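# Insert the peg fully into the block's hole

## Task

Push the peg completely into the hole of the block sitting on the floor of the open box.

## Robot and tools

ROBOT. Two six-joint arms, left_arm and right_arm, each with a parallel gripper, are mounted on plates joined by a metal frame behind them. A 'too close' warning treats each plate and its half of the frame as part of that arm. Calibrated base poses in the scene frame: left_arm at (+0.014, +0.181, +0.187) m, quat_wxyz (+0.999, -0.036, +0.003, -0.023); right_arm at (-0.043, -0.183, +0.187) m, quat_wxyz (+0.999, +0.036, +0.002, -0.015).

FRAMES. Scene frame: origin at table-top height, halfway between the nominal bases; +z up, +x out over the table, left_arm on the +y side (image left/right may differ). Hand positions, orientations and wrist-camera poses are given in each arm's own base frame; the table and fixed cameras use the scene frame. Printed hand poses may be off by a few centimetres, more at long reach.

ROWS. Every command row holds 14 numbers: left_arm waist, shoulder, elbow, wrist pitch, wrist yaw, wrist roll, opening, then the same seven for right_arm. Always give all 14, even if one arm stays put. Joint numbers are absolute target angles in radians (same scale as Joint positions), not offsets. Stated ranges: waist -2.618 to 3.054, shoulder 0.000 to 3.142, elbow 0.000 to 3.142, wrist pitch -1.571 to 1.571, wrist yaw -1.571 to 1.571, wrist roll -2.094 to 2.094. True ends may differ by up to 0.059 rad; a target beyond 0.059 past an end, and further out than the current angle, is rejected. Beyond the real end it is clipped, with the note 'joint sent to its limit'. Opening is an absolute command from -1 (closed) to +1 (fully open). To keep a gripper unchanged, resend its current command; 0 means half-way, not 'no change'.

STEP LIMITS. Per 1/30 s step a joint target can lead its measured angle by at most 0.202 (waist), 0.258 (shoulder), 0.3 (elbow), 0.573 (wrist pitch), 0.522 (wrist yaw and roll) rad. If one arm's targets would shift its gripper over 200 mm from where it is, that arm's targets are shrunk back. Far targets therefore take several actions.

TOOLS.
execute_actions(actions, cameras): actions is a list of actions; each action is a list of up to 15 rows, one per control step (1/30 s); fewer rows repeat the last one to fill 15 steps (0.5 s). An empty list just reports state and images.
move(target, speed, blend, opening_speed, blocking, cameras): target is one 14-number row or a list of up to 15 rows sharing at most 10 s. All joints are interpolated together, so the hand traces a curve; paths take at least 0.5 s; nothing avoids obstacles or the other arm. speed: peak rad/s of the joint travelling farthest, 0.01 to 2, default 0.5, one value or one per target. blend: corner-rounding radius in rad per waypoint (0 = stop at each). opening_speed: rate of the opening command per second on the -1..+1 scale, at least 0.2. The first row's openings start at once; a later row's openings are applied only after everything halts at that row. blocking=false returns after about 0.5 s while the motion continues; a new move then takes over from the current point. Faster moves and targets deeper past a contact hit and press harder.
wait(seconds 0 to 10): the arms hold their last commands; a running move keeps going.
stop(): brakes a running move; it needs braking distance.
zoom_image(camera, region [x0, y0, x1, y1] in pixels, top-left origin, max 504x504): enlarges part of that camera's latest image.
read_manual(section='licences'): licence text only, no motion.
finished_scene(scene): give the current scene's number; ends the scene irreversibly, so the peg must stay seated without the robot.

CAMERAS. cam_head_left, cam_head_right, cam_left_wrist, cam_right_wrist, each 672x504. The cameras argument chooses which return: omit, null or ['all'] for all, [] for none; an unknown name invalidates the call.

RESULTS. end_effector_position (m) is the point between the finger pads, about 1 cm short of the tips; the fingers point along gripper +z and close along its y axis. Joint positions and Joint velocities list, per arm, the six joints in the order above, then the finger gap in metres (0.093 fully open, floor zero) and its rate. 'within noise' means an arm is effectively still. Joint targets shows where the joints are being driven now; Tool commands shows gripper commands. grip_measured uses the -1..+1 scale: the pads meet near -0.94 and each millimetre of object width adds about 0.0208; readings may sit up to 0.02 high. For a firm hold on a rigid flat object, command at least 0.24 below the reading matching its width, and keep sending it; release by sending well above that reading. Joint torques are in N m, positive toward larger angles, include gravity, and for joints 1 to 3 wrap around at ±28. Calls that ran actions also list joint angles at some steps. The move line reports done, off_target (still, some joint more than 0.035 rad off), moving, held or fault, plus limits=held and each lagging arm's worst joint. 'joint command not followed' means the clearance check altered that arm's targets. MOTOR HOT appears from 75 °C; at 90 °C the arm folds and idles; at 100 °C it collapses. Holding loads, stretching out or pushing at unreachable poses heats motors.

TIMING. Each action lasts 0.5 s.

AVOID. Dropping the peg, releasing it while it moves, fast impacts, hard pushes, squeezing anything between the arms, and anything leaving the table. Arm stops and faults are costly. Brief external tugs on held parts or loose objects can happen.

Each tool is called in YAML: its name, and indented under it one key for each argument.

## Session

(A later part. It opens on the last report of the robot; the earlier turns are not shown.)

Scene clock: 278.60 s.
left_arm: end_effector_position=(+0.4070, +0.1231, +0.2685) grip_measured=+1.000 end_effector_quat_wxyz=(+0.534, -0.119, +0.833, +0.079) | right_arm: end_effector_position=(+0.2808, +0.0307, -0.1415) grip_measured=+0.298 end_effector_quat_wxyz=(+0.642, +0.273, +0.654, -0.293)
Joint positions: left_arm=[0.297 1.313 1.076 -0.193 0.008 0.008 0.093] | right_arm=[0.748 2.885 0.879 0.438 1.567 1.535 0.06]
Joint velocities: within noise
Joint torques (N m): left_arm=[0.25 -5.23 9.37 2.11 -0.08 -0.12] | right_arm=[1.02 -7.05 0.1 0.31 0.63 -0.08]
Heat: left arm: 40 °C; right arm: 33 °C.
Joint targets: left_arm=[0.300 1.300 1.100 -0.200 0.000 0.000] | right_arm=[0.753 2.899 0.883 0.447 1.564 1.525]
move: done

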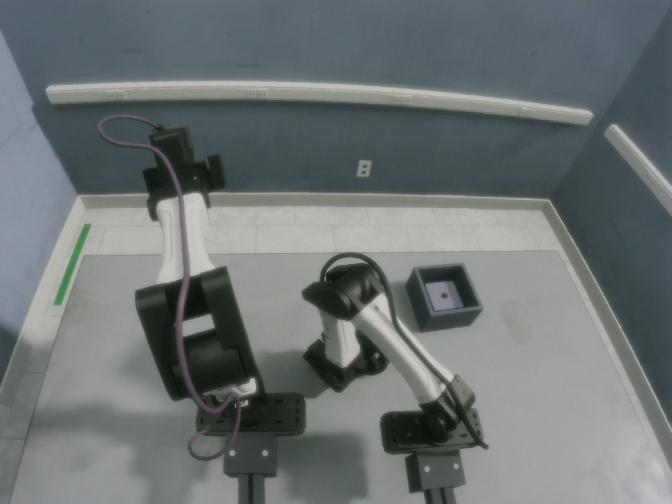

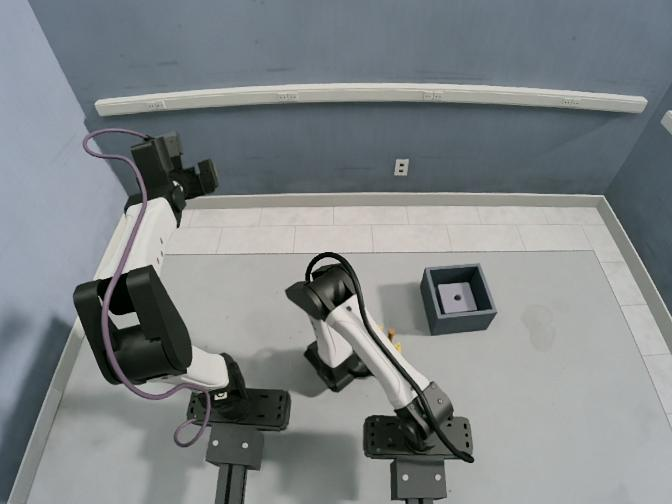

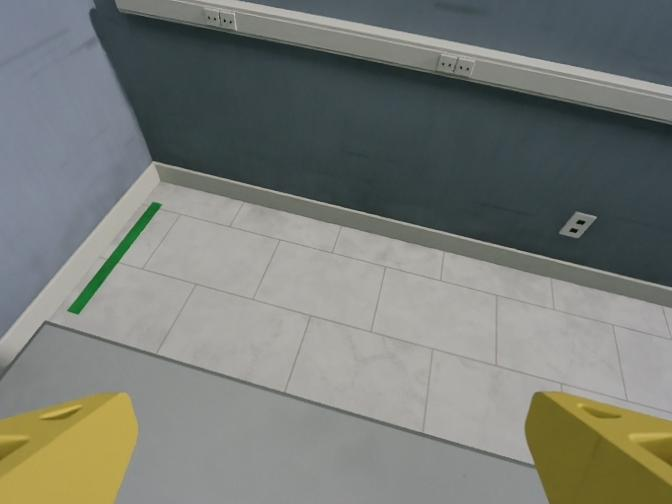

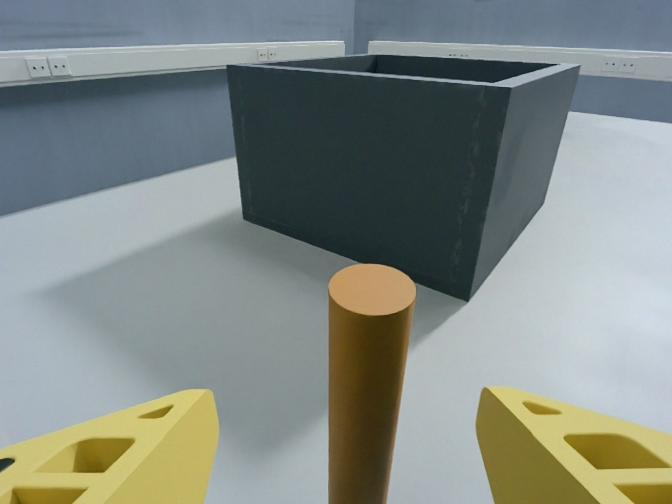

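move:
  target:
    - [0.3,1.3,1.1,-0.2,0,0,1,0.753,2.835,0.815,0.447,1.565,1.525,0.3]
    - [0.3,1.3,1.1,-0.2,0,0,1,0.753,2.772,0.777,0.424,1.565,1.525,0.3]
    - [0.3,1.3,1.1,-0.2,0,0,1,0.753,2.55,0.66,0.32,1.565,1.525,0.3]
    - [0.3,1.3,1.1,-0.2,0,0,1,0.753,2.28,0.589,0.157,1.565,1.525,0.3]
  speed: [0.15,0.15,0.3,0.4]
  blend: 0.03

move:
  target: [0.3,1.3,1.1,-0.2,0,0,1,0.19,1.729,0.951,-0.802,0.072,0,1]
  speed: 0.7

Scene clock: 302.20 s.
left_arm: end_effector_position=(+0.4070, +0.1231, +0.2685) grip_measured=+1.000 end_effector_quat_wxyz=(+0.534, -0.119, +0.833, +0.079) | right_arm: end_effector_position=(+0.2795, +0.0295, -0.0174) grip_measured=+0.298 end_effector_quat_wxyz=(+0.645, +0.281, +0.651, -0.285)
Joint positions: left_arm=[0.297 1.313 1.076 -0.193 0.008 0.008 0.093] | right_arm=[0.748 2.311 0.599 0.168 1.566 1.535 0.06]
Joint velocities: within noise
Joint torques (N m): left_arm=[0.24 -5.2 9.37 2.09 -0.08 -0.13] | right_arm=[0.94 -9.72 0.55 0.11 0.62 -0.06]
Heat: left arm: 41 °C; right arm: 33 °C.
Joint targets: left_arm=[0.300 1.300 1.100 -0.200 0.000 0.000] | right_arm=[0.753 2.280 0.589 0.157 1.564 1.525]
move: done

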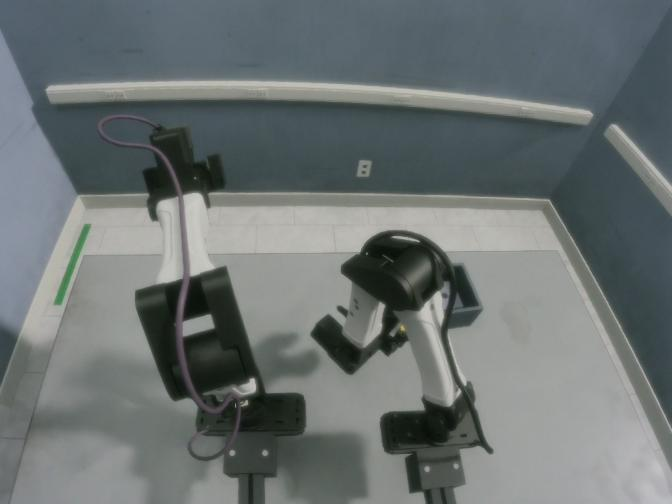

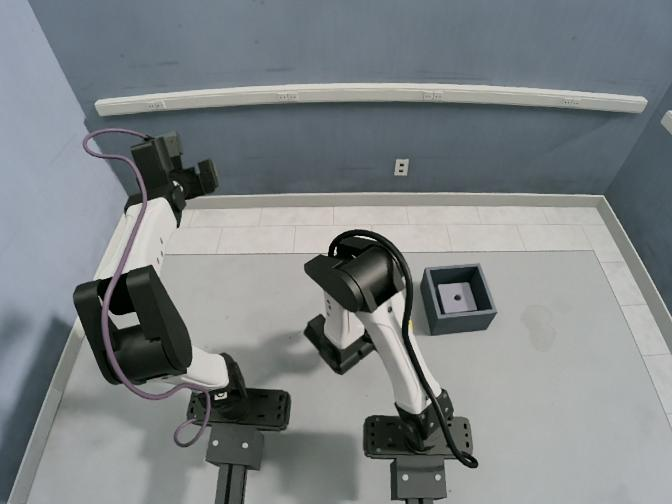

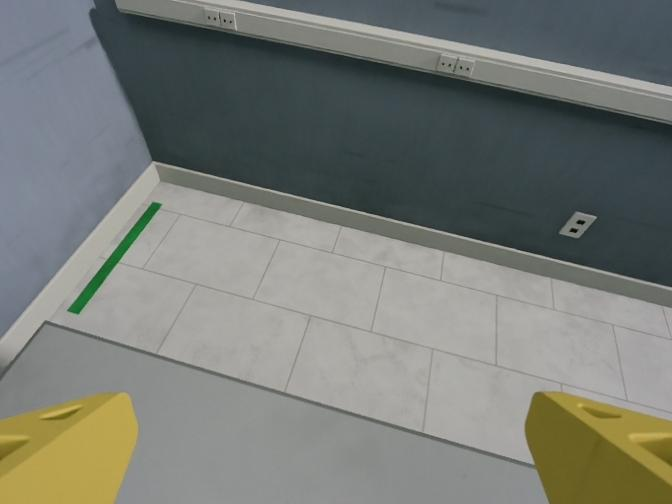

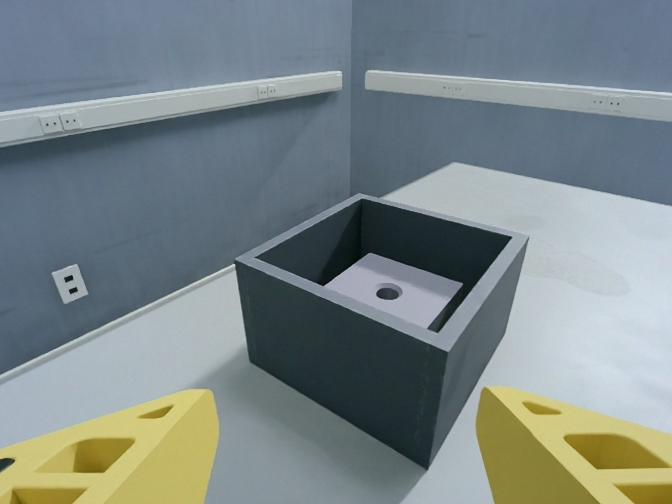

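Scene clock: 305.23 s.
left_arm: end_effector_position=(+0.4070, +0.1231, +0.2685) grip_measured=+1.000 end_effector_quat_wxyz=(+0.534, -0.119, +0.833, +0.079) | right_arm: end_effector_position=(+0.2627, +0.0385, -0.0097) grip_measured=+1.000 end_effector_quat_wxyz=(-0.023, -0.093, +0.994, -0.043)
Joint positions: left_arm=[0.297 1.313 1.076 -0.193 0.008 0.008 0.093] | right_arm=[0.197 1.758 0.924 -0.791 0.081 0.012 0.093]
Joint velocities: within noise
Joint torques (N m): left_arm=[0.25 -5.2 9.4 2.12 -0.09 -0.14] | right_arm=[-0.14 -9.18 8.59 -0.01 -0.01 -0.09]
Heat: left arm: 41 °C; right arm: 33 °C.
Joint targets: left_arm=[0.300 1.300 1.100 -0.200 0.000 0.000] | right_arm=[0.190 1.729 0.951 -0.802 0.072 0.000]
move: done

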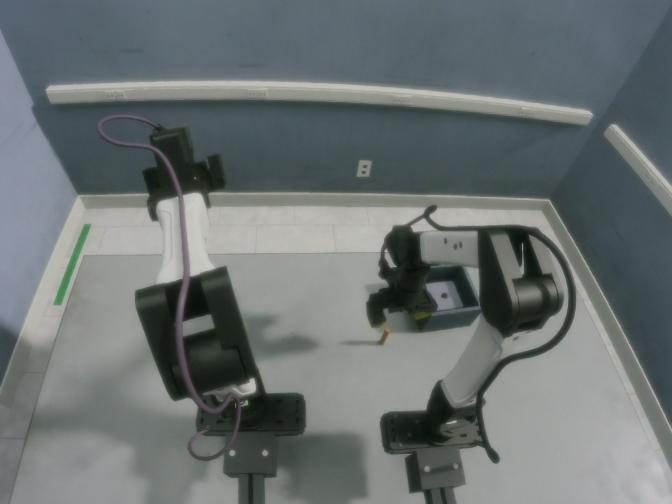

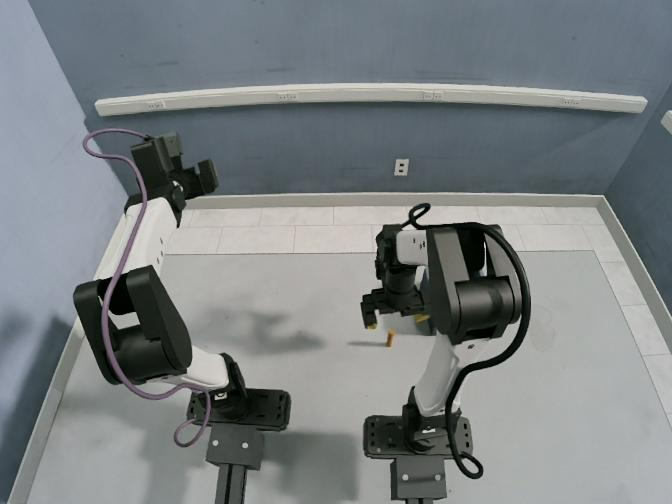

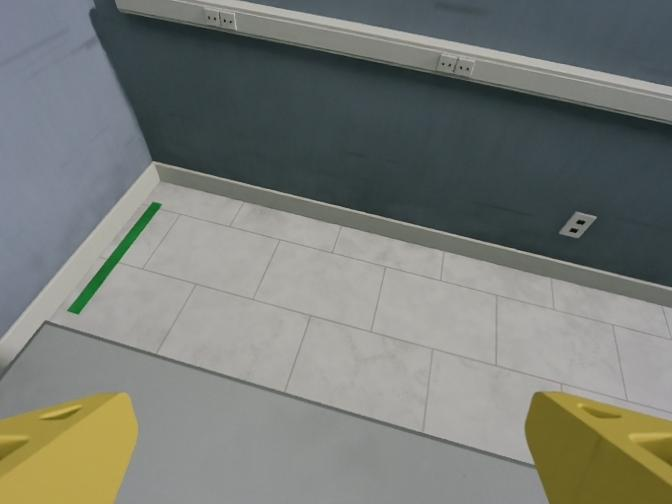

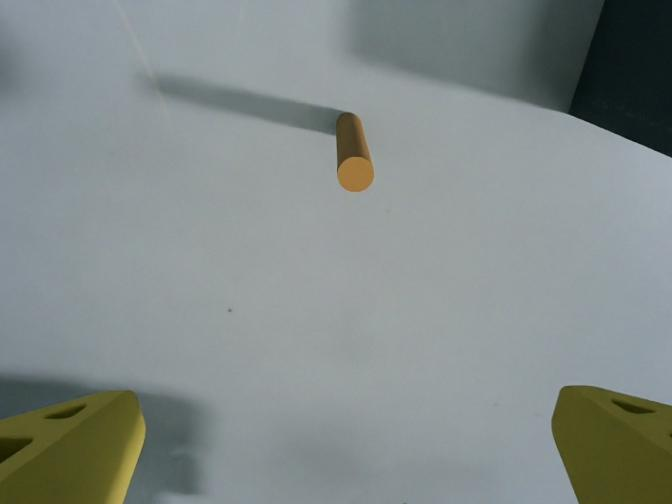

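move:
  target: [0.3,1.3,1.1,-0.2,0,0,1,0.17,1.94,0.89,-0.5,0.072,0,1]
  speed: 0.4
  cameras: ["cam_right_wrist","cam_head_right"]

Scene clock: 317.37 s.
left_arm: end_effector_position=(+0.4070, +0.1231, +0.2685) grip_measured=+1.000 end_effector_quat_wxyz=(+0.534, -0.119, +0.833, +0.079) | right_arm: end_effector_position=(+0.2945, +0.0393, -0.0601) grip_measured=+1.000 end_effector_quat_wxyz=(+0.017, -0.082, +0.996, -0.038)
Joint positions: left_arm=[0.297 1.313 1.076 -0.193 0.008 0.008 0.093] | right_arm=[0.177 1.929 0.9 -0.514 0.079 0.012 0.093]
Joint velocities: within noise
Joint torques (N m): left_arm=[0.27 -5.23 9.33 2.11 -0.08 -0.12] | right_arm=[-0.03 -6.57 4.3 0.42 -0.02 -0.08]
Heat: left arm: 41 °C; right arm: 34 °C.
Joint targets: left_arm=[0.300 1.300 1.100 -0.200 0.000 0.000] | right_arm=[0.170 1.940 0.890 -0.500 0.072 0.000]
move: done
Images, in order (width x height): cam_head_right 672x504, cam_right_wrist 672x504.

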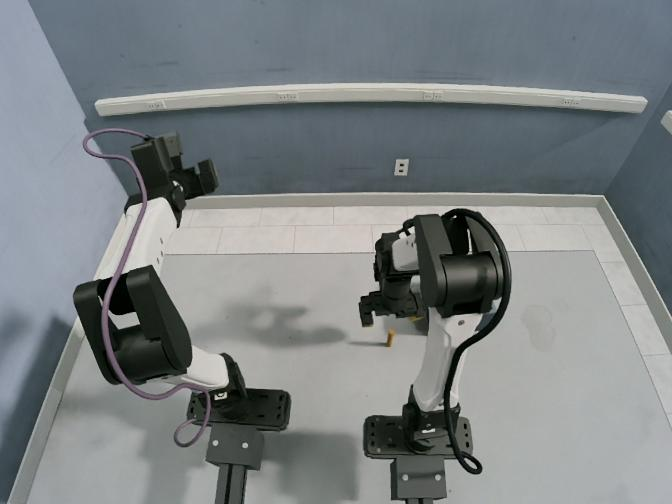

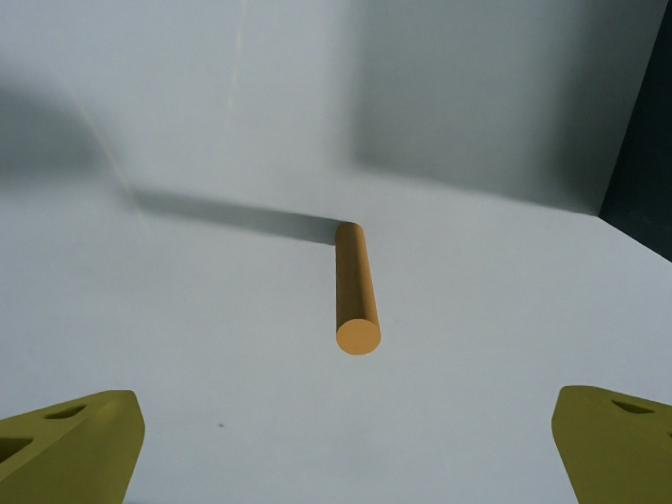

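move:
  target: [0.3,1.3,1.1,-0.2,0,0,1,0.151,2.127,0.875,-0.334,0.072,0,1]
  speed: 0.2
  cameras: ["cam_right_wrist","cam_head_right"]

Scene clock: 331.50 s.
left_arm: end_effector_position=(+0.4070, +0.1231, +0.2685) grip_measured=+1.000 end_effector_quat_wxyz=(+0.534, -0.119, +0.833, +0.079) | right_arm: end_effector_position=(+0.2917, +0.0332, -0.1132) grip_measured=+1.000 end_effector_quat_wxyz=(+0.000, -0.074, +0.996, -0.040)
Joint positions: left_arm=[0.297 1.313 1.076 -0.193 0.008 0.008 0.093] | right_arm=[0.159 2.114 0.885 -0.348 0.079 0.012 0.093]
Joint velocities: within noise
Joint torques (N m): left_arm=[0.28 -5.22 9.33 2.1 -0.07 -0.13] | right_arm=[0.03 -7.12 3.18 0.31 -0.03 -0.11]
Heat: left arm: 41 °C; right arm: 34 °C.
Joint targets: left_arm=[0.300 1.300 1.100 -0.200 0.000 0.000] | right_arm=[0.151 2.127 0.875 -0.334 0.072 0.000]
move: done
Images, in order (width x height): cam_head_right 672x504, cam_right_wrist 672x504.

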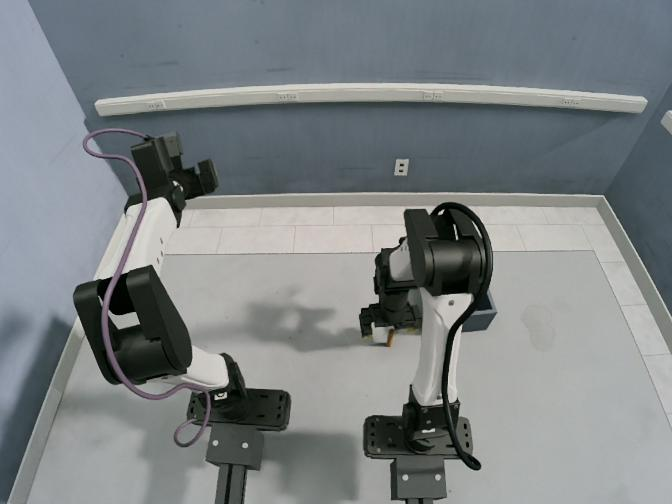

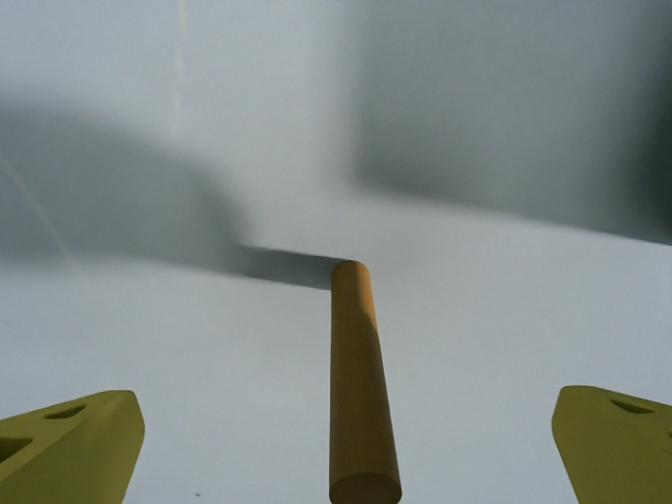

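move:
  target: [0.3,1.3,1.1,-0.2,0,0,1,0.151,2.127,0.875,-0.334,0.072,0,-0.95]
  opening_speed: 0.7
  cameras: ["cam_right_wrist","cam_head_right"]

Scene clock: 342.47 s.
left_arm: end_effector_position=(+0.4070, +0.1231, +0.2685) grip_measured=+1.000 end_effector_quat_wxyz=(+0.534, -0.119, +0.833, +0.079) | right_arm: end_effector_position=(+0.2920, +0.0332, -0.1132) grip_measured=-0.795 end_effector_quat_wxyz=(+0.000, -0.074, +0.996, -0.040)
Joint positions: left_arm=[0.297 1.313 1.076 -0.193 0.008 0.008 0.093] | right_arm=[0.159 2.114 0.885 -0.347 0.079 0.011 0.007]
Joint velocities: within noise
Joint torques (N m): left_arm=[0.23 -5.24 9.37 2.11 -0.08 -0.13] | right_arm=[0.02 -7.06 3.28 0.32 -0.01 -0.07]
Heat: left arm: 41 °C; right arm: 34 °C.
Joint targets: left_arm=[0.300 1.300 1.100 -0.200 0.000 0.000] | right_arm=[0.151 2.127 0.875 -0.334 0.072 0.000]
move: done
Images, in order (width x height): cam_head_right 672x504, cam_right_wrist 672x504.

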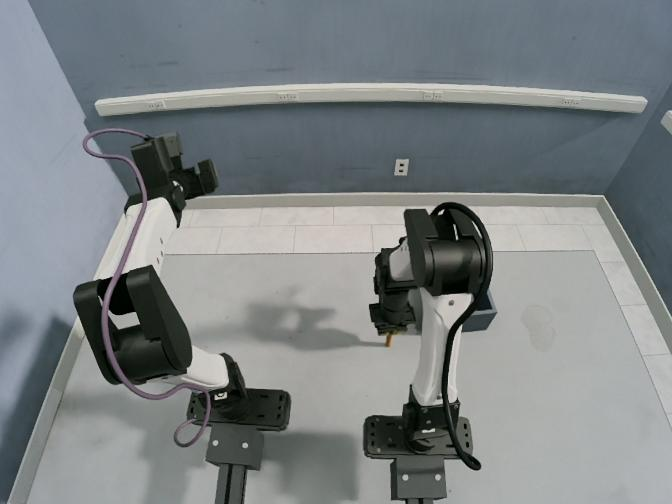

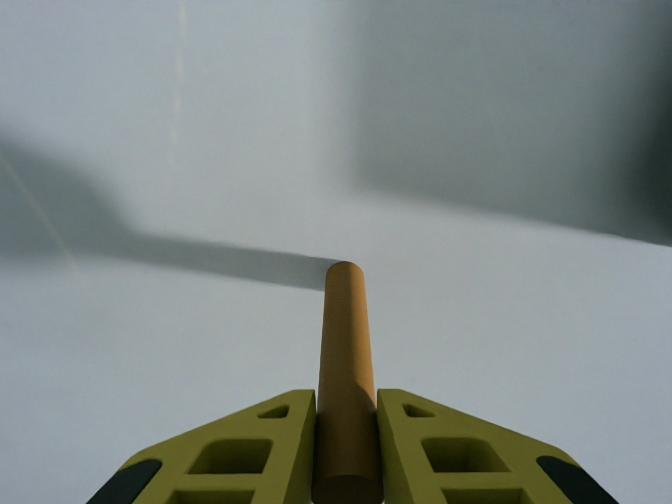

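move:
  target:
    - [0.3,1.3,1.1,-0.2,0,0,1,0.151,1.93,0.97,-0.62,0.072,0,-0.95]
    - [0.3,1.3,1.1,-0.2,0,0,1,0.151,1.723,1.111,-0.968,0.072,0,-0.95]
    - [0.3,1.3,1.1,-0.2,0,0,1,-0.335,2.268,1.957,-1.233,0.067,0,-0.95]
  speed: [0.25,0.5,0.5]
  blend: 0.05

Scene clock: 366.70 s.
left_arm: end_effector_position=(+0.4070, +0.1231, +0.2685) grip_measured=+1.000 end_effector_quat_wxyz=(+0.534, -0.119, +0.833, +0.079) | right_arm: end_effector_position=(+0.4135, -0.1572, +0.0547) grip_measured=-0.811 end_effector_quat_wxyz=(+0.004, +0.173, +0.984, -0.038)
Joint positions: left_arm=[0.297 1.313 1.076 -0.193 0.008 0.008 0.093] | right_arm=[-0.335 2.251 1.922 -1.222 0.074 0.011 0.006]
Joint velocities: within noise
Joint torques (N m): left_arm=[0.24 -5.23 9.33 2.11 -0.08 -0.13] | right_arm=[0.9 -10.33 10.45 0.07 -0.04 -0.08]
Heat: left arm: 42 °C; right arm: 35 °C.
Joint targets: left_arm=[0.300 1.300 1.100 -0.200 0.000 0.000] | right_arm=[-0.335 2.268 1.957 -1.233 0.067 0.000]
move: done

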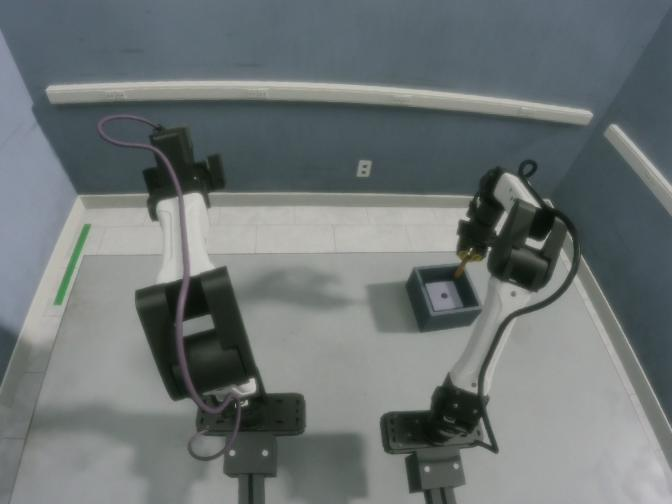

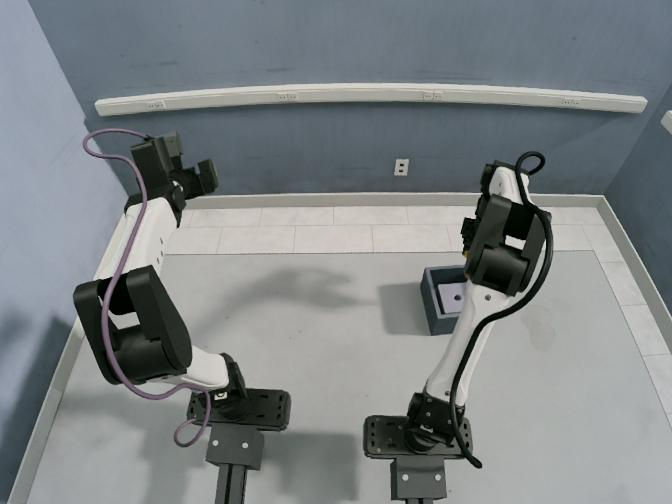

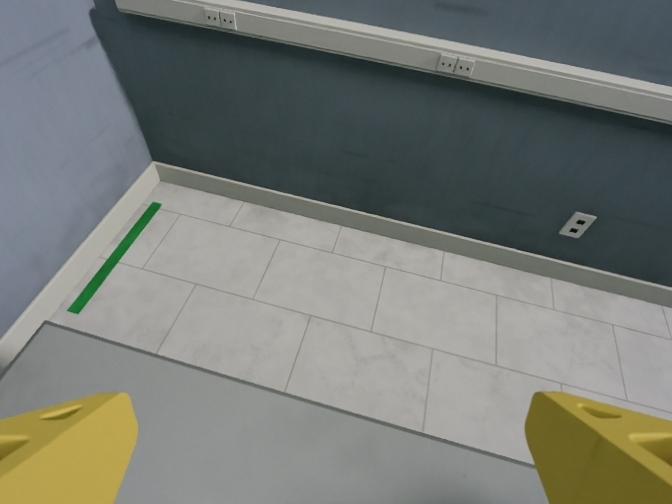

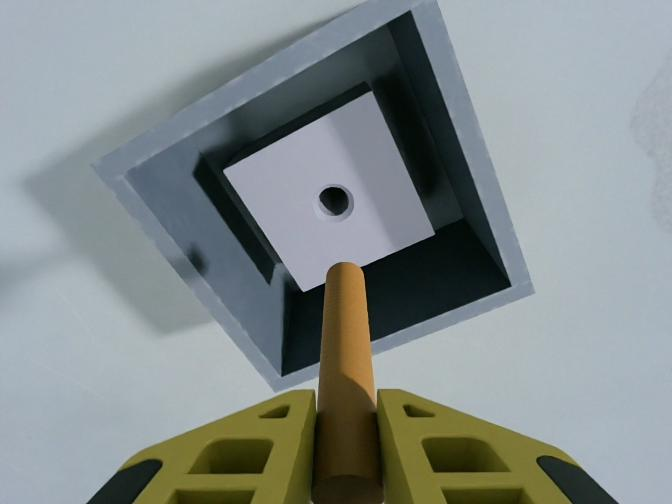

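move:
  target: [0.3,1.3,1.1,-0.2,0,0,1,-0.331,2.28,1.73,-0.985,0.067,0,-0.95]
  speed: 0.2

Scene clock: 387.60 s.
left_arm: end_effector_position=(+0.4070, +0.1231, +0.2685) grip_measured=+1.000 end_effector_quat_wxyz=(+0.534, -0.119, +0.833, +0.079) | right_arm: end_effector_position=(+0.4142, -0.1574, +0.0047) grip_measured=-0.811 end_effector_quat_wxyz=(+0.018, +0.173, +0.984, -0.040)
Joint positions: left_arm=[0.297 1.313 1.076 -0.193 0.008 0.008 0.093] | right_arm=[-0.335 2.264 1.742 -0.999 0.074 0.011 0.006]
Joint velocities: within noise
Joint torques (N m): left_arm=[0.28 -5.2 9.32 2.1 -0.06 -0.14] | right_arm=[1.31 -10.33 5.6 0.38 0.03 -0.09]
Heat: left arm: 42 °C; right arm: 36 °C.
Joint targets: left_arm=[0.300 1.300 1.100 -0.200 0.000 0.000] | right_arm=[-0.331 2.280 1.730 -0.985 0.067 0.000]
move: done

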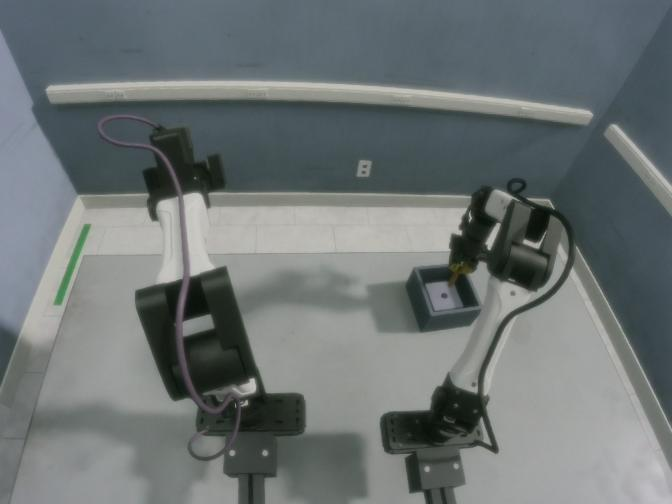

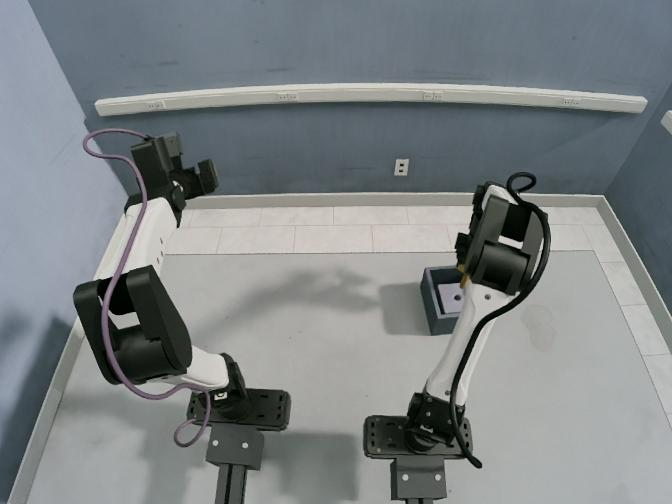

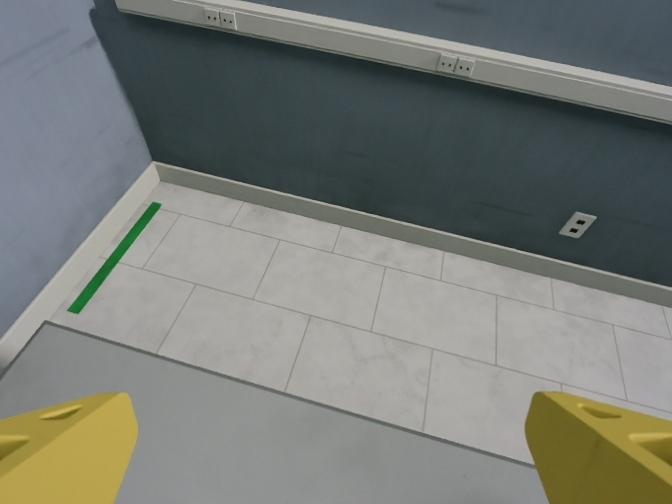

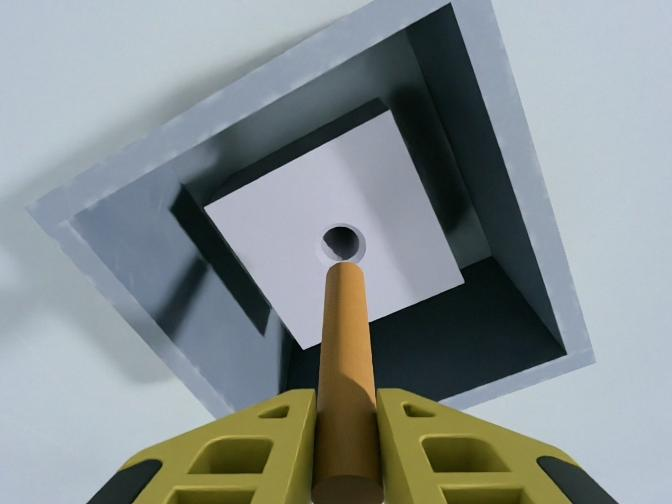

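move:
  target: [0.3,1.3,1.1,-0.2,0,0,1,-0.327,2.326,1.762,-0.988,0.067,0,-0.95]
  speed: 0.1
  cameras: ["cam_right_wrist"]

Scene clock: 409.53 s.
left_arm: end_effector_position=(+0.4070, +0.1231, +0.2685) grip_measured=+1.000 end_effector_quat_wxyz=(+0.534, -0.119, +0.833, +0.079) | right_arm: end_effector_position=(+0.4095, -0.1558, -0.0144) grip_measured=-0.811 end_effector_quat_wxyz=(-0.003, +0.172, +0.984, -0.037)
Joint positions: left_arm=[0.297 1.313 1.076 -0.193 0.008 0.008 0.093] | right_arm=[-0.335 2.31 1.742 -0.998 0.074 0.011 0.006]
Joint velocities: within noise
Joint torques (N m): left_arm=[0.27 -5.19 9.36 2.11 -0.08 -0.13] | right_arm=[1.63 -10.58 8.73 0.25 -0.01 -0.08]
Heat: left arm: 43 °C; right arm: 40 °C.
Joint targets: left_arm=[0.300 1.300 1.100 -0.200 0.000 0.000] | right_arm=[-0.327 2.326 1.762 -0.988 0.067 0.000]
move: done
Images, in order (width x height): cam_right_wrist 672x504.

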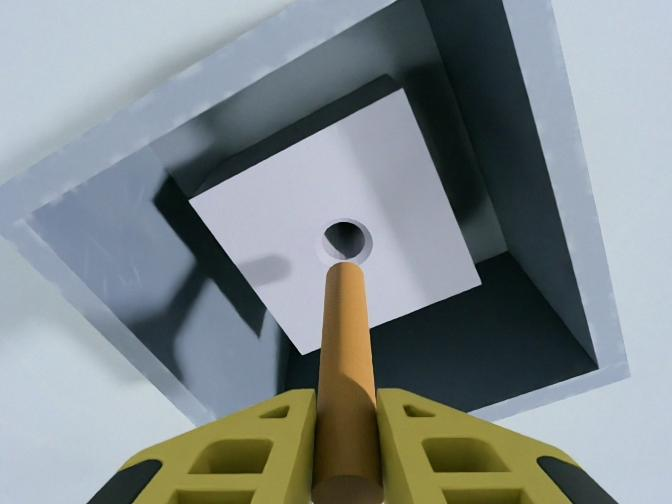

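move:
  target: [0.3,1.3,1.1,-0.2,0,0,1,-0.327,2.331,1.788,-0.962,0.067,0,-0.95]
  speed: 0.1
  cameras: ["cam_right_wrist"]

Scene clock: 424.40 s.
left_arm: end_effector_position=(+0.4070, +0.1231, +0.2685) grip_measured=+1.000 end_effector_quat_wxyz=(+0.534, -0.119, +0.833, +0.079) | right_arm: end_effector_position=(+0.4183, -0.1588, -0.0118) grip_measured=-0.811 end_effector_quat_wxyz=(+0.013, +0.173, +0.984, -0.039)
Joint positions: left_arm=[0.297 1.313 1.076 -0.193 0.008 0.008 0.093] | right_arm=[-0.335 2.312 1.756 -0.976 0.074 0.011 0.006]
Joint velocities: within noise
Joint torques (N m): left_arm=[0.28 -5.2 9.33 2.1 -0.07 -0.12] | right_arm=[1.7 -10.21 10.02 0.34 0.02 -0.07]
Heat: left arm: 43 °C; right arm: 42 °C.
Joint targets: left_arm=[0.300 1.300 1.100 -0.200 0.000 0.000] | right_arm=[-0.327 2.331 1.788 -0.962 0.067 0.000]
move: done
Images, in order (width x height): cam_right_wrist 672x504.

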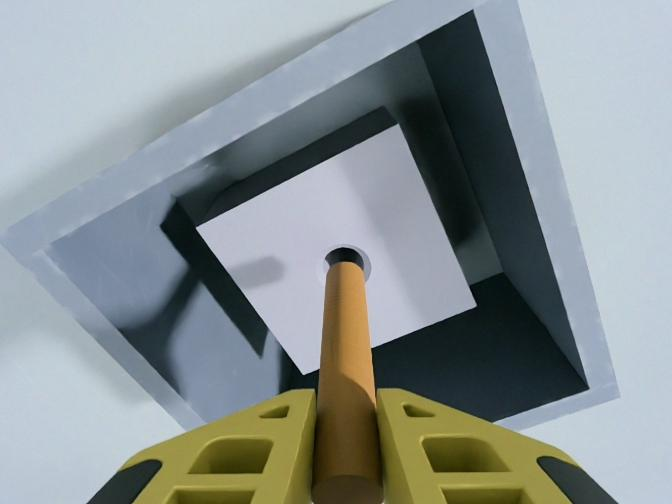

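move:
  target: [0.3,1.3,1.1,-0.2,0,0,1,-0.33,2.344,1.735,-0.946,0.067,0,-0.95]
  speed: 0.08
  cameras: ["cam_right_wrist"]

Scene clock: 435.50 s.
left_arm: end_effector_position=(+0.4070, +0.1231, +0.2685) grip_measured=+1.000 end_effector_quat_wxyz=(+0.534, -0.119, +0.833, +0.079) | right_arm: end_effector_position=(+0.4182, -0.1588, -0.0188) grip_measured=-0.811 end_effector_quat_wxyz=(+0.011, +0.173, +0.984, -0.039)
Joint positions: left_arm=[0.297 1.313 1.076 -0.193 0.008 0.008 0.093] | right_arm=[-0.335 2.324 1.748 -0.96 0.074 0.011 0.006]
Joint velocities: within noise
Joint torques (N m): left_arm=[0.28 -5.22 9.37 2.1 -0.07 -0.14] | right_arm=[1.43 -10.33 5.33 0.32 -0.01 -0.09]
Heat: left arm: 43 °C; right arm: 41 °C.
Joint targets: left_arm=[0.300 1.300 1.100 -0.200 0.000 0.000] | right_arm=[-0.330 2.344 1.735 -0.946 0.067 0.000]
move: done
Images, in order (width x height): cam_right_wrist 672x504.

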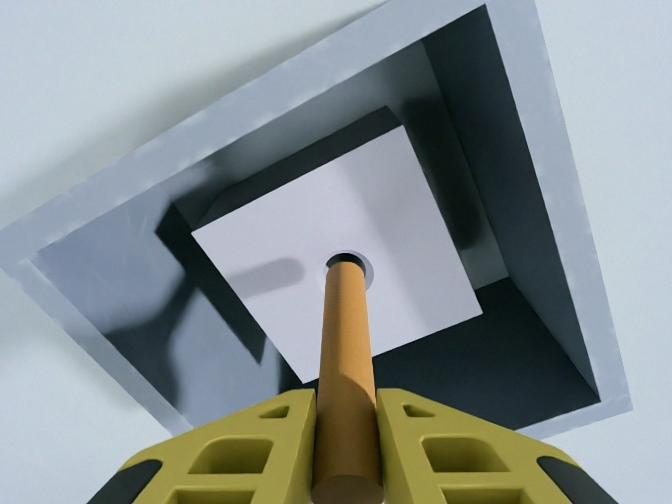

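zoom_image:
  camera: "cam_right_wrist"
  region: [270, 220, 420, 330]

Scaled by 3.360.

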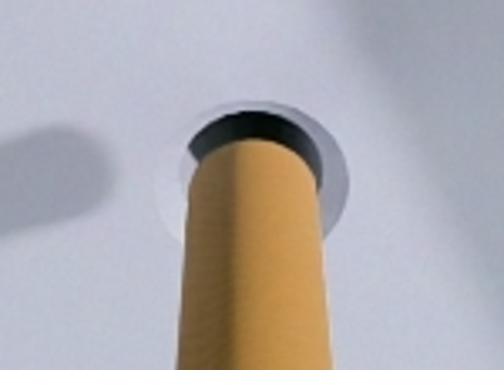

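move:
  target: [0.3,1.3,1.1,-0.2,0,0,1,-0.33,2.344,1.718,-0.931,0.067,0,-0.95]
  speed: 0.08
  cameras: ["cam_right_wrist"]

zoom_image:
  camera: "cam_right_wrist"
  region: [270, 220, 420, 330]

Scene clock: 453.50 s.
left_arm: end_effector_position=(+0.4070, +0.1231, +0.2685) grip_measured=+1.000 end_effector_quat_wxyz=(+0.534, -0.119, +0.833, +0.079) | right_arm: end_effector_position=(+0.4164, -0.1582, -0.0228) grip_measured=-0.811 end_effector_quat_wxyz=(+0.010, +0.173, +0.984, -0.039)
Joint positions: left_arm=[0.297 1.313 1.076 -0.193 0.008 0.008 0.093] | right_arm=[-0.335 2.324 1.731 -0.945 0.074 0.011 0.006]
Joint velocities: within noise
Joint torques (N m): left_arm=[0.28 -5.23 9.37 2.09 -0.08 -0.14] | right_arm=[1.29 -10.14 5.27 0.35 0.01 -0.08]
Heat: left arm: 43 °C; right arm: 40 °C.
Joint targets: left_arm=[0.300 1.300 1.100 -0.200 0.000 0.000] | right_arm=[-0.330 2.344 1.718 -0.931 0.067 0.000]
move: done
Images, in order (width x height): cam_right_wrist 672x504.

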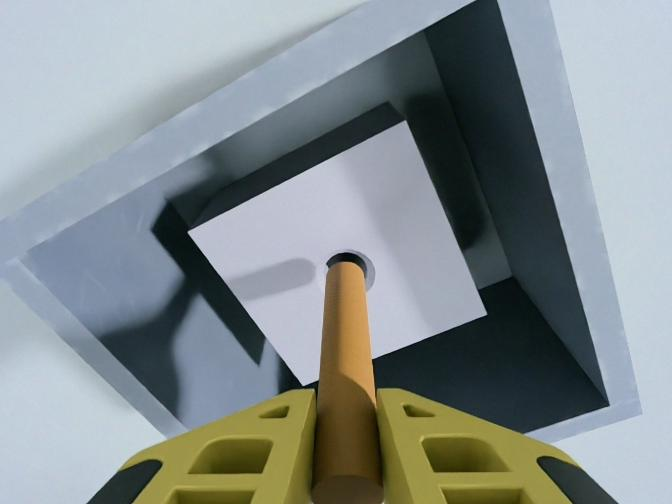

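Scaled by 3.360.

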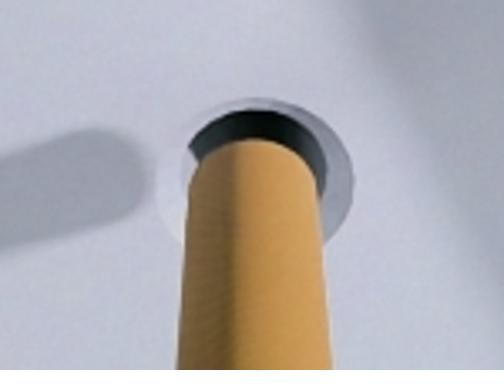

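move:
  target: [0.3,1.3,1.1,-0.2,0,0,1,-0.331,2.353,1.708,-0.9125,0.067,0,-0.95]
  speed: 0.06
  cameras: ["cam_right_wrist"]

zoom_image:
  camera: "cam_right_wrist"
  region: [270, 220, 420, 330]

Scene clock: 461.23 s.
left_arm: end_effector_position=(+0.4070, +0.1231, +0.2685) grip_measured=+1.000 end_effector_quat_wxyz=(+0.534, -0.119, +0.833, +0.079) | right_arm: end_effector_position=(+0.4157, -0.1579, -0.0302) grip_measured=-0.811 end_effector_quat_wxyz=(+0.008, +0.173, +0.984, -0.039)
Joint positions: left_arm=[0.297 1.313 1.076 -0.193 0.008 0.008 0.093] | right_arm=[-0.335 2.336 1.72 -0.926 0.074 0.011 0.006]
Joint velocities: within noise
Joint torques (N m): left_arm=[0.25 -5.22 9.36 2.11 -0.07 -0.13] | right_arm=[1.29 -10.5 5.38 0.32 -0.03 -0.11]
Heat: left arm: 44 °C; right arm: 40 °C.
Joint targets: left_arm=[0.300 1.300 1.100 -0.200 0.000 0.000] | right_arm=[-0.331 2.353 1.708 -0.912 0.067 0.000]
move: done
Images, in order (width x height): cam_right_wrist 672x504.

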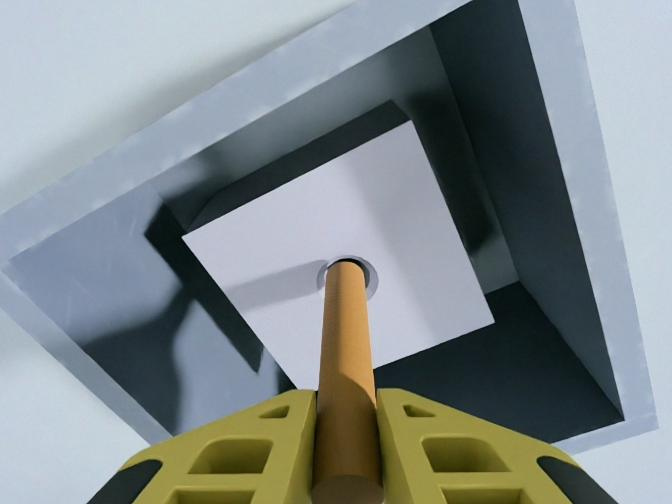

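Scaled by 3.360.

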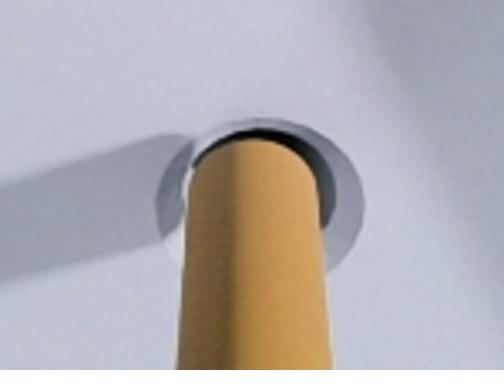

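move:
  target: [0.3,1.3,1.1,-0.2,0,0,1,-0.344,2.361,1.705,-0.9015,0.067,0,-0.95]
  speed: 0.06
  cameras: ["cam_right_wrist"]

zoom_image:
  camera: "cam_right_wrist"
  region: [270, 220, 420, 330]

Scene clock: 477.90 s.
left_arm: end_effector_position=(+0.4070, +0.1231, +0.2685) grip_measured=+1.000 end_effector_quat_wxyz=(+0.534, -0.119, +0.833, +0.079) | right_arm: end_effector_position=(+0.4171, -0.1584, -0.0334) grip_measured=-0.811 end_effector_quat_wxyz=(+0.010, +0.173, +0.984, -0.039)
Joint positions: left_arm=[0.297 1.313 1.076 -0.194 0.008 0.008 0.093] | right_arm=[-0.335 2.343 1.72 -0.916 0.074 0.011 0.006]
Joint velocities: within noise
Joint torques (N m): left_arm=[0.29 -5.22 9.4 2.11 -0.07 -0.14] | right_arm=[0.18 -10.5 5.09 0.34 -0.02 -0.09]
Heat: left arm: 44 °C; right arm: 40 °C.
Joint targets: left_arm=[0.300 1.300 1.100 -0.200 0.000 0.000] | right_arm=[-0.344 2.361 1.705 -0.902 0.067 0.000]
move: done
Images, in order (width x height): cam_right_wrist 672x504.

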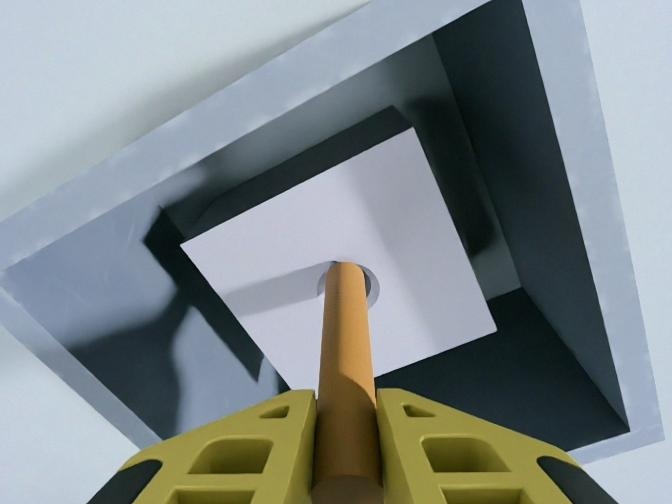

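Scaled by 3.360.

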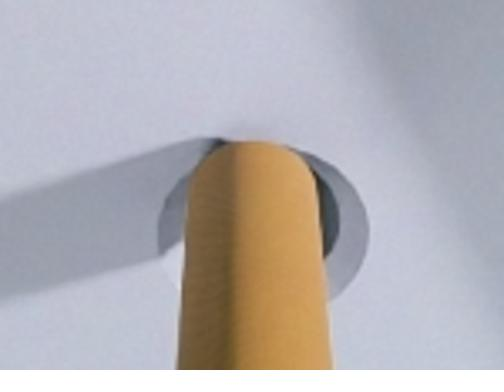

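move:
  target:
    - [0.3,1.3,1.1,-0.2,0,0,1,-0.353,2.361,1.705,-0.9015,0.067,0,-0.95]
  speed: 0.06
  cameras: []

move:
  target:
    - [0.3,1.3,1.1,-0.2,0,0,1,-0.353,2.361,1.6915,-0.8885,0.067,0,-0.95]
  speed: 0.06
  cameras: ["cam_right_wrist"]

zoom_image:
  camera: "cam_right_wrist"
  region: [270, 220, 420, 330]

Scene clock: 492.93 s.
left_arm: end_effector_position=(+0.4070, +0.1231, +0.2685) grip_measured=+1.000 end_effector_quat_wxyz=(+0.534, -0.119, +0.833, +0.079) | right_arm: end_effector_position=(+0.4157, -0.1628, -0.0334) grip_measured=-0.811 end_effector_quat_wxyz=(+0.010, +0.178, +0.983, -0.039)
Joint positions: left_arm=[0.297 1.313 1.076 -0.194 0.008 0.008 0.093] | right_arm=[-0.346 2.343 1.72 -0.915 0.074 0.011 0.006]
Joint velocities: within noise
Joint torques (N m): left_arm=[0.24 -5.26 9.33 2.1 -0.08 -0.14] | right_arm=[0.27 -10.58 5.04 0.32 0 -0.1]
Heat: left arm: 44 °C; right arm: 43 °C.
Joint targets: left_arm=[0.300 1.300 1.100 -0.200 0.000 0.000] | right_arm=[-0.353 2.361 1.705 -0.902 0.067 0.000]
move: done
No camera images: "cameras" was empty.

Scene clock: 493.73 s.
left_arm: end_effector_position=(+0.4070, +0.1231, +0.2685) grip_measured=+1.000 end_effector_quat_wxyz=(+0.534, -0.119, +0.833, +0.079) | right_arm: end_effector_position=(+0.4135, -0.1620, -0.0371) grip_measured=-0.811 end_effector_quat_wxyz=(+0.008, +0.178, +0.983, -0.039)
Joint positions: left_arm=[0.297 1.313 1.076 -0.194 0.008 0.008 0.093] | right_arm=[-0.346 2.343 1.705 -0.903 0.074 0.011 0.006]
Joint velocities: within noise
Joint torques (N m): left_arm=[0.28 -5.22 9.4 2.11 -0.08 -0.13] | right_arm=[0.29 -10.4 5.22 0.3 -0.03 -0.08]
Heat: left arm: 44 °C; right arm: 43 °C.
Joint targets: left_arm=[0.300 1.300 1.100 -0.200 0.000 0.000] | right_arm=[-0.353 2.361 1.692 -0.889 0.067 0.000]
move: done
Images, in order (width x height): cam_right_wrist 672x504.

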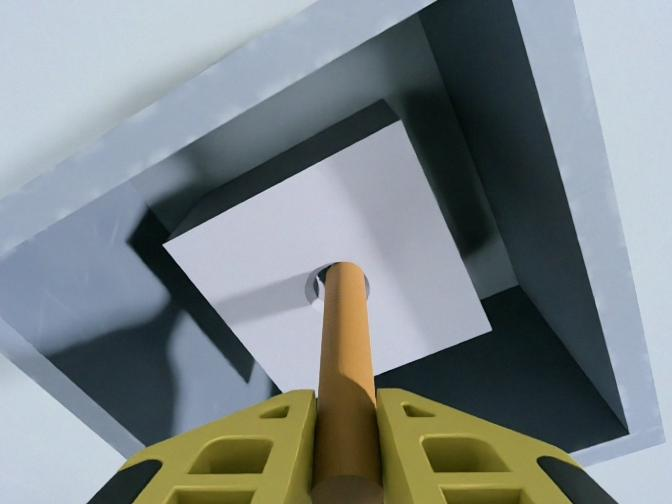

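Scaled by 3.360.

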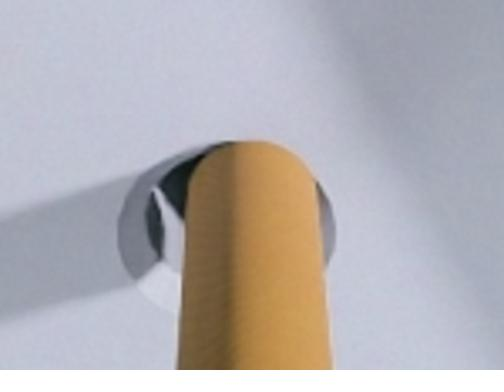

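move:
  target:
    - [0.3,1.3,1.1,-0.2,0,0,1,-0.332,2.361,1.6915,-0.8885,0.067,0,-0.95]
  speed: 0.06
  cameras: ["cam_right_wrist"]

zoom_image:
  camera: "cam_right_wrist"
  region: [270, 220, 420, 330]

Scene clock: 501.20 s.
left_arm: end_effector_position=(+0.4070, +0.1231, +0.2685) grip_measured=+1.000 end_effector_quat_wxyz=(+0.534, -0.119, +0.833, +0.079) | right_arm: end_effector_position=(+0.4147, -0.1596, -0.0371) grip_measured=-0.811 end_effector_quat_wxyz=(+0.009, +0.175, +0.984, -0.039)
Joint positions: left_arm=[0.297 1.313 1.076 -0.194 0.008 0.008 0.093] | right_arm=[-0.339 2.343 1.705 -0.902 0.074 0.011 0.006]
Joint velocities: within noise
Joint torques (N m): left_arm=[0.21 -5.24 9.37 2.11 -0.08 -0.13] | right_arm=[1.61 -10.35 5.08 0.29 0.01 -0.09]
Heat: left arm: 44 °C; right arm: 44 °C.
Joint targets: left_arm=[0.300 1.300 1.100 -0.200 0.000 0.000] | right_arm=[-0.332 2.361 1.692 -0.889 0.067 0.000]
move: done
Images, in order (width x height): cam_right_wrist 672x504.

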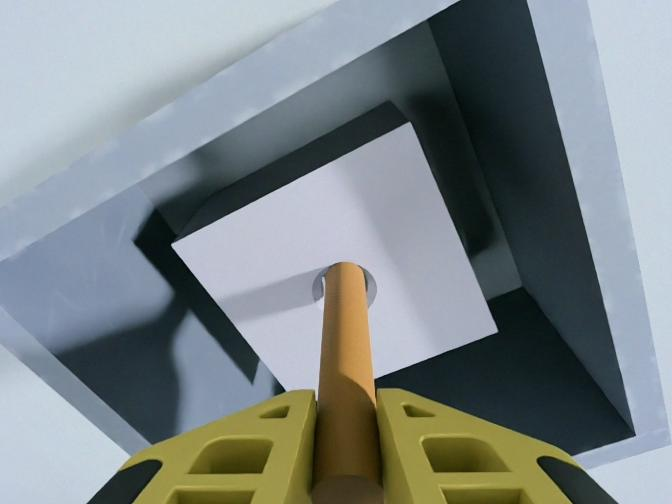

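Scaled by 3.360.

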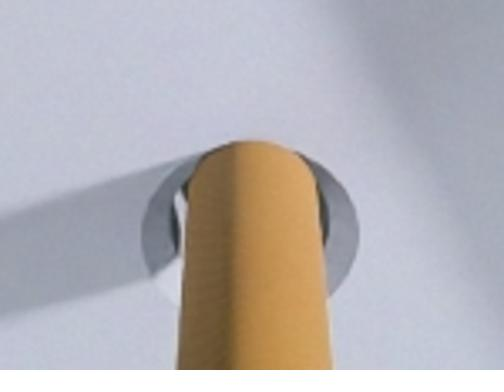

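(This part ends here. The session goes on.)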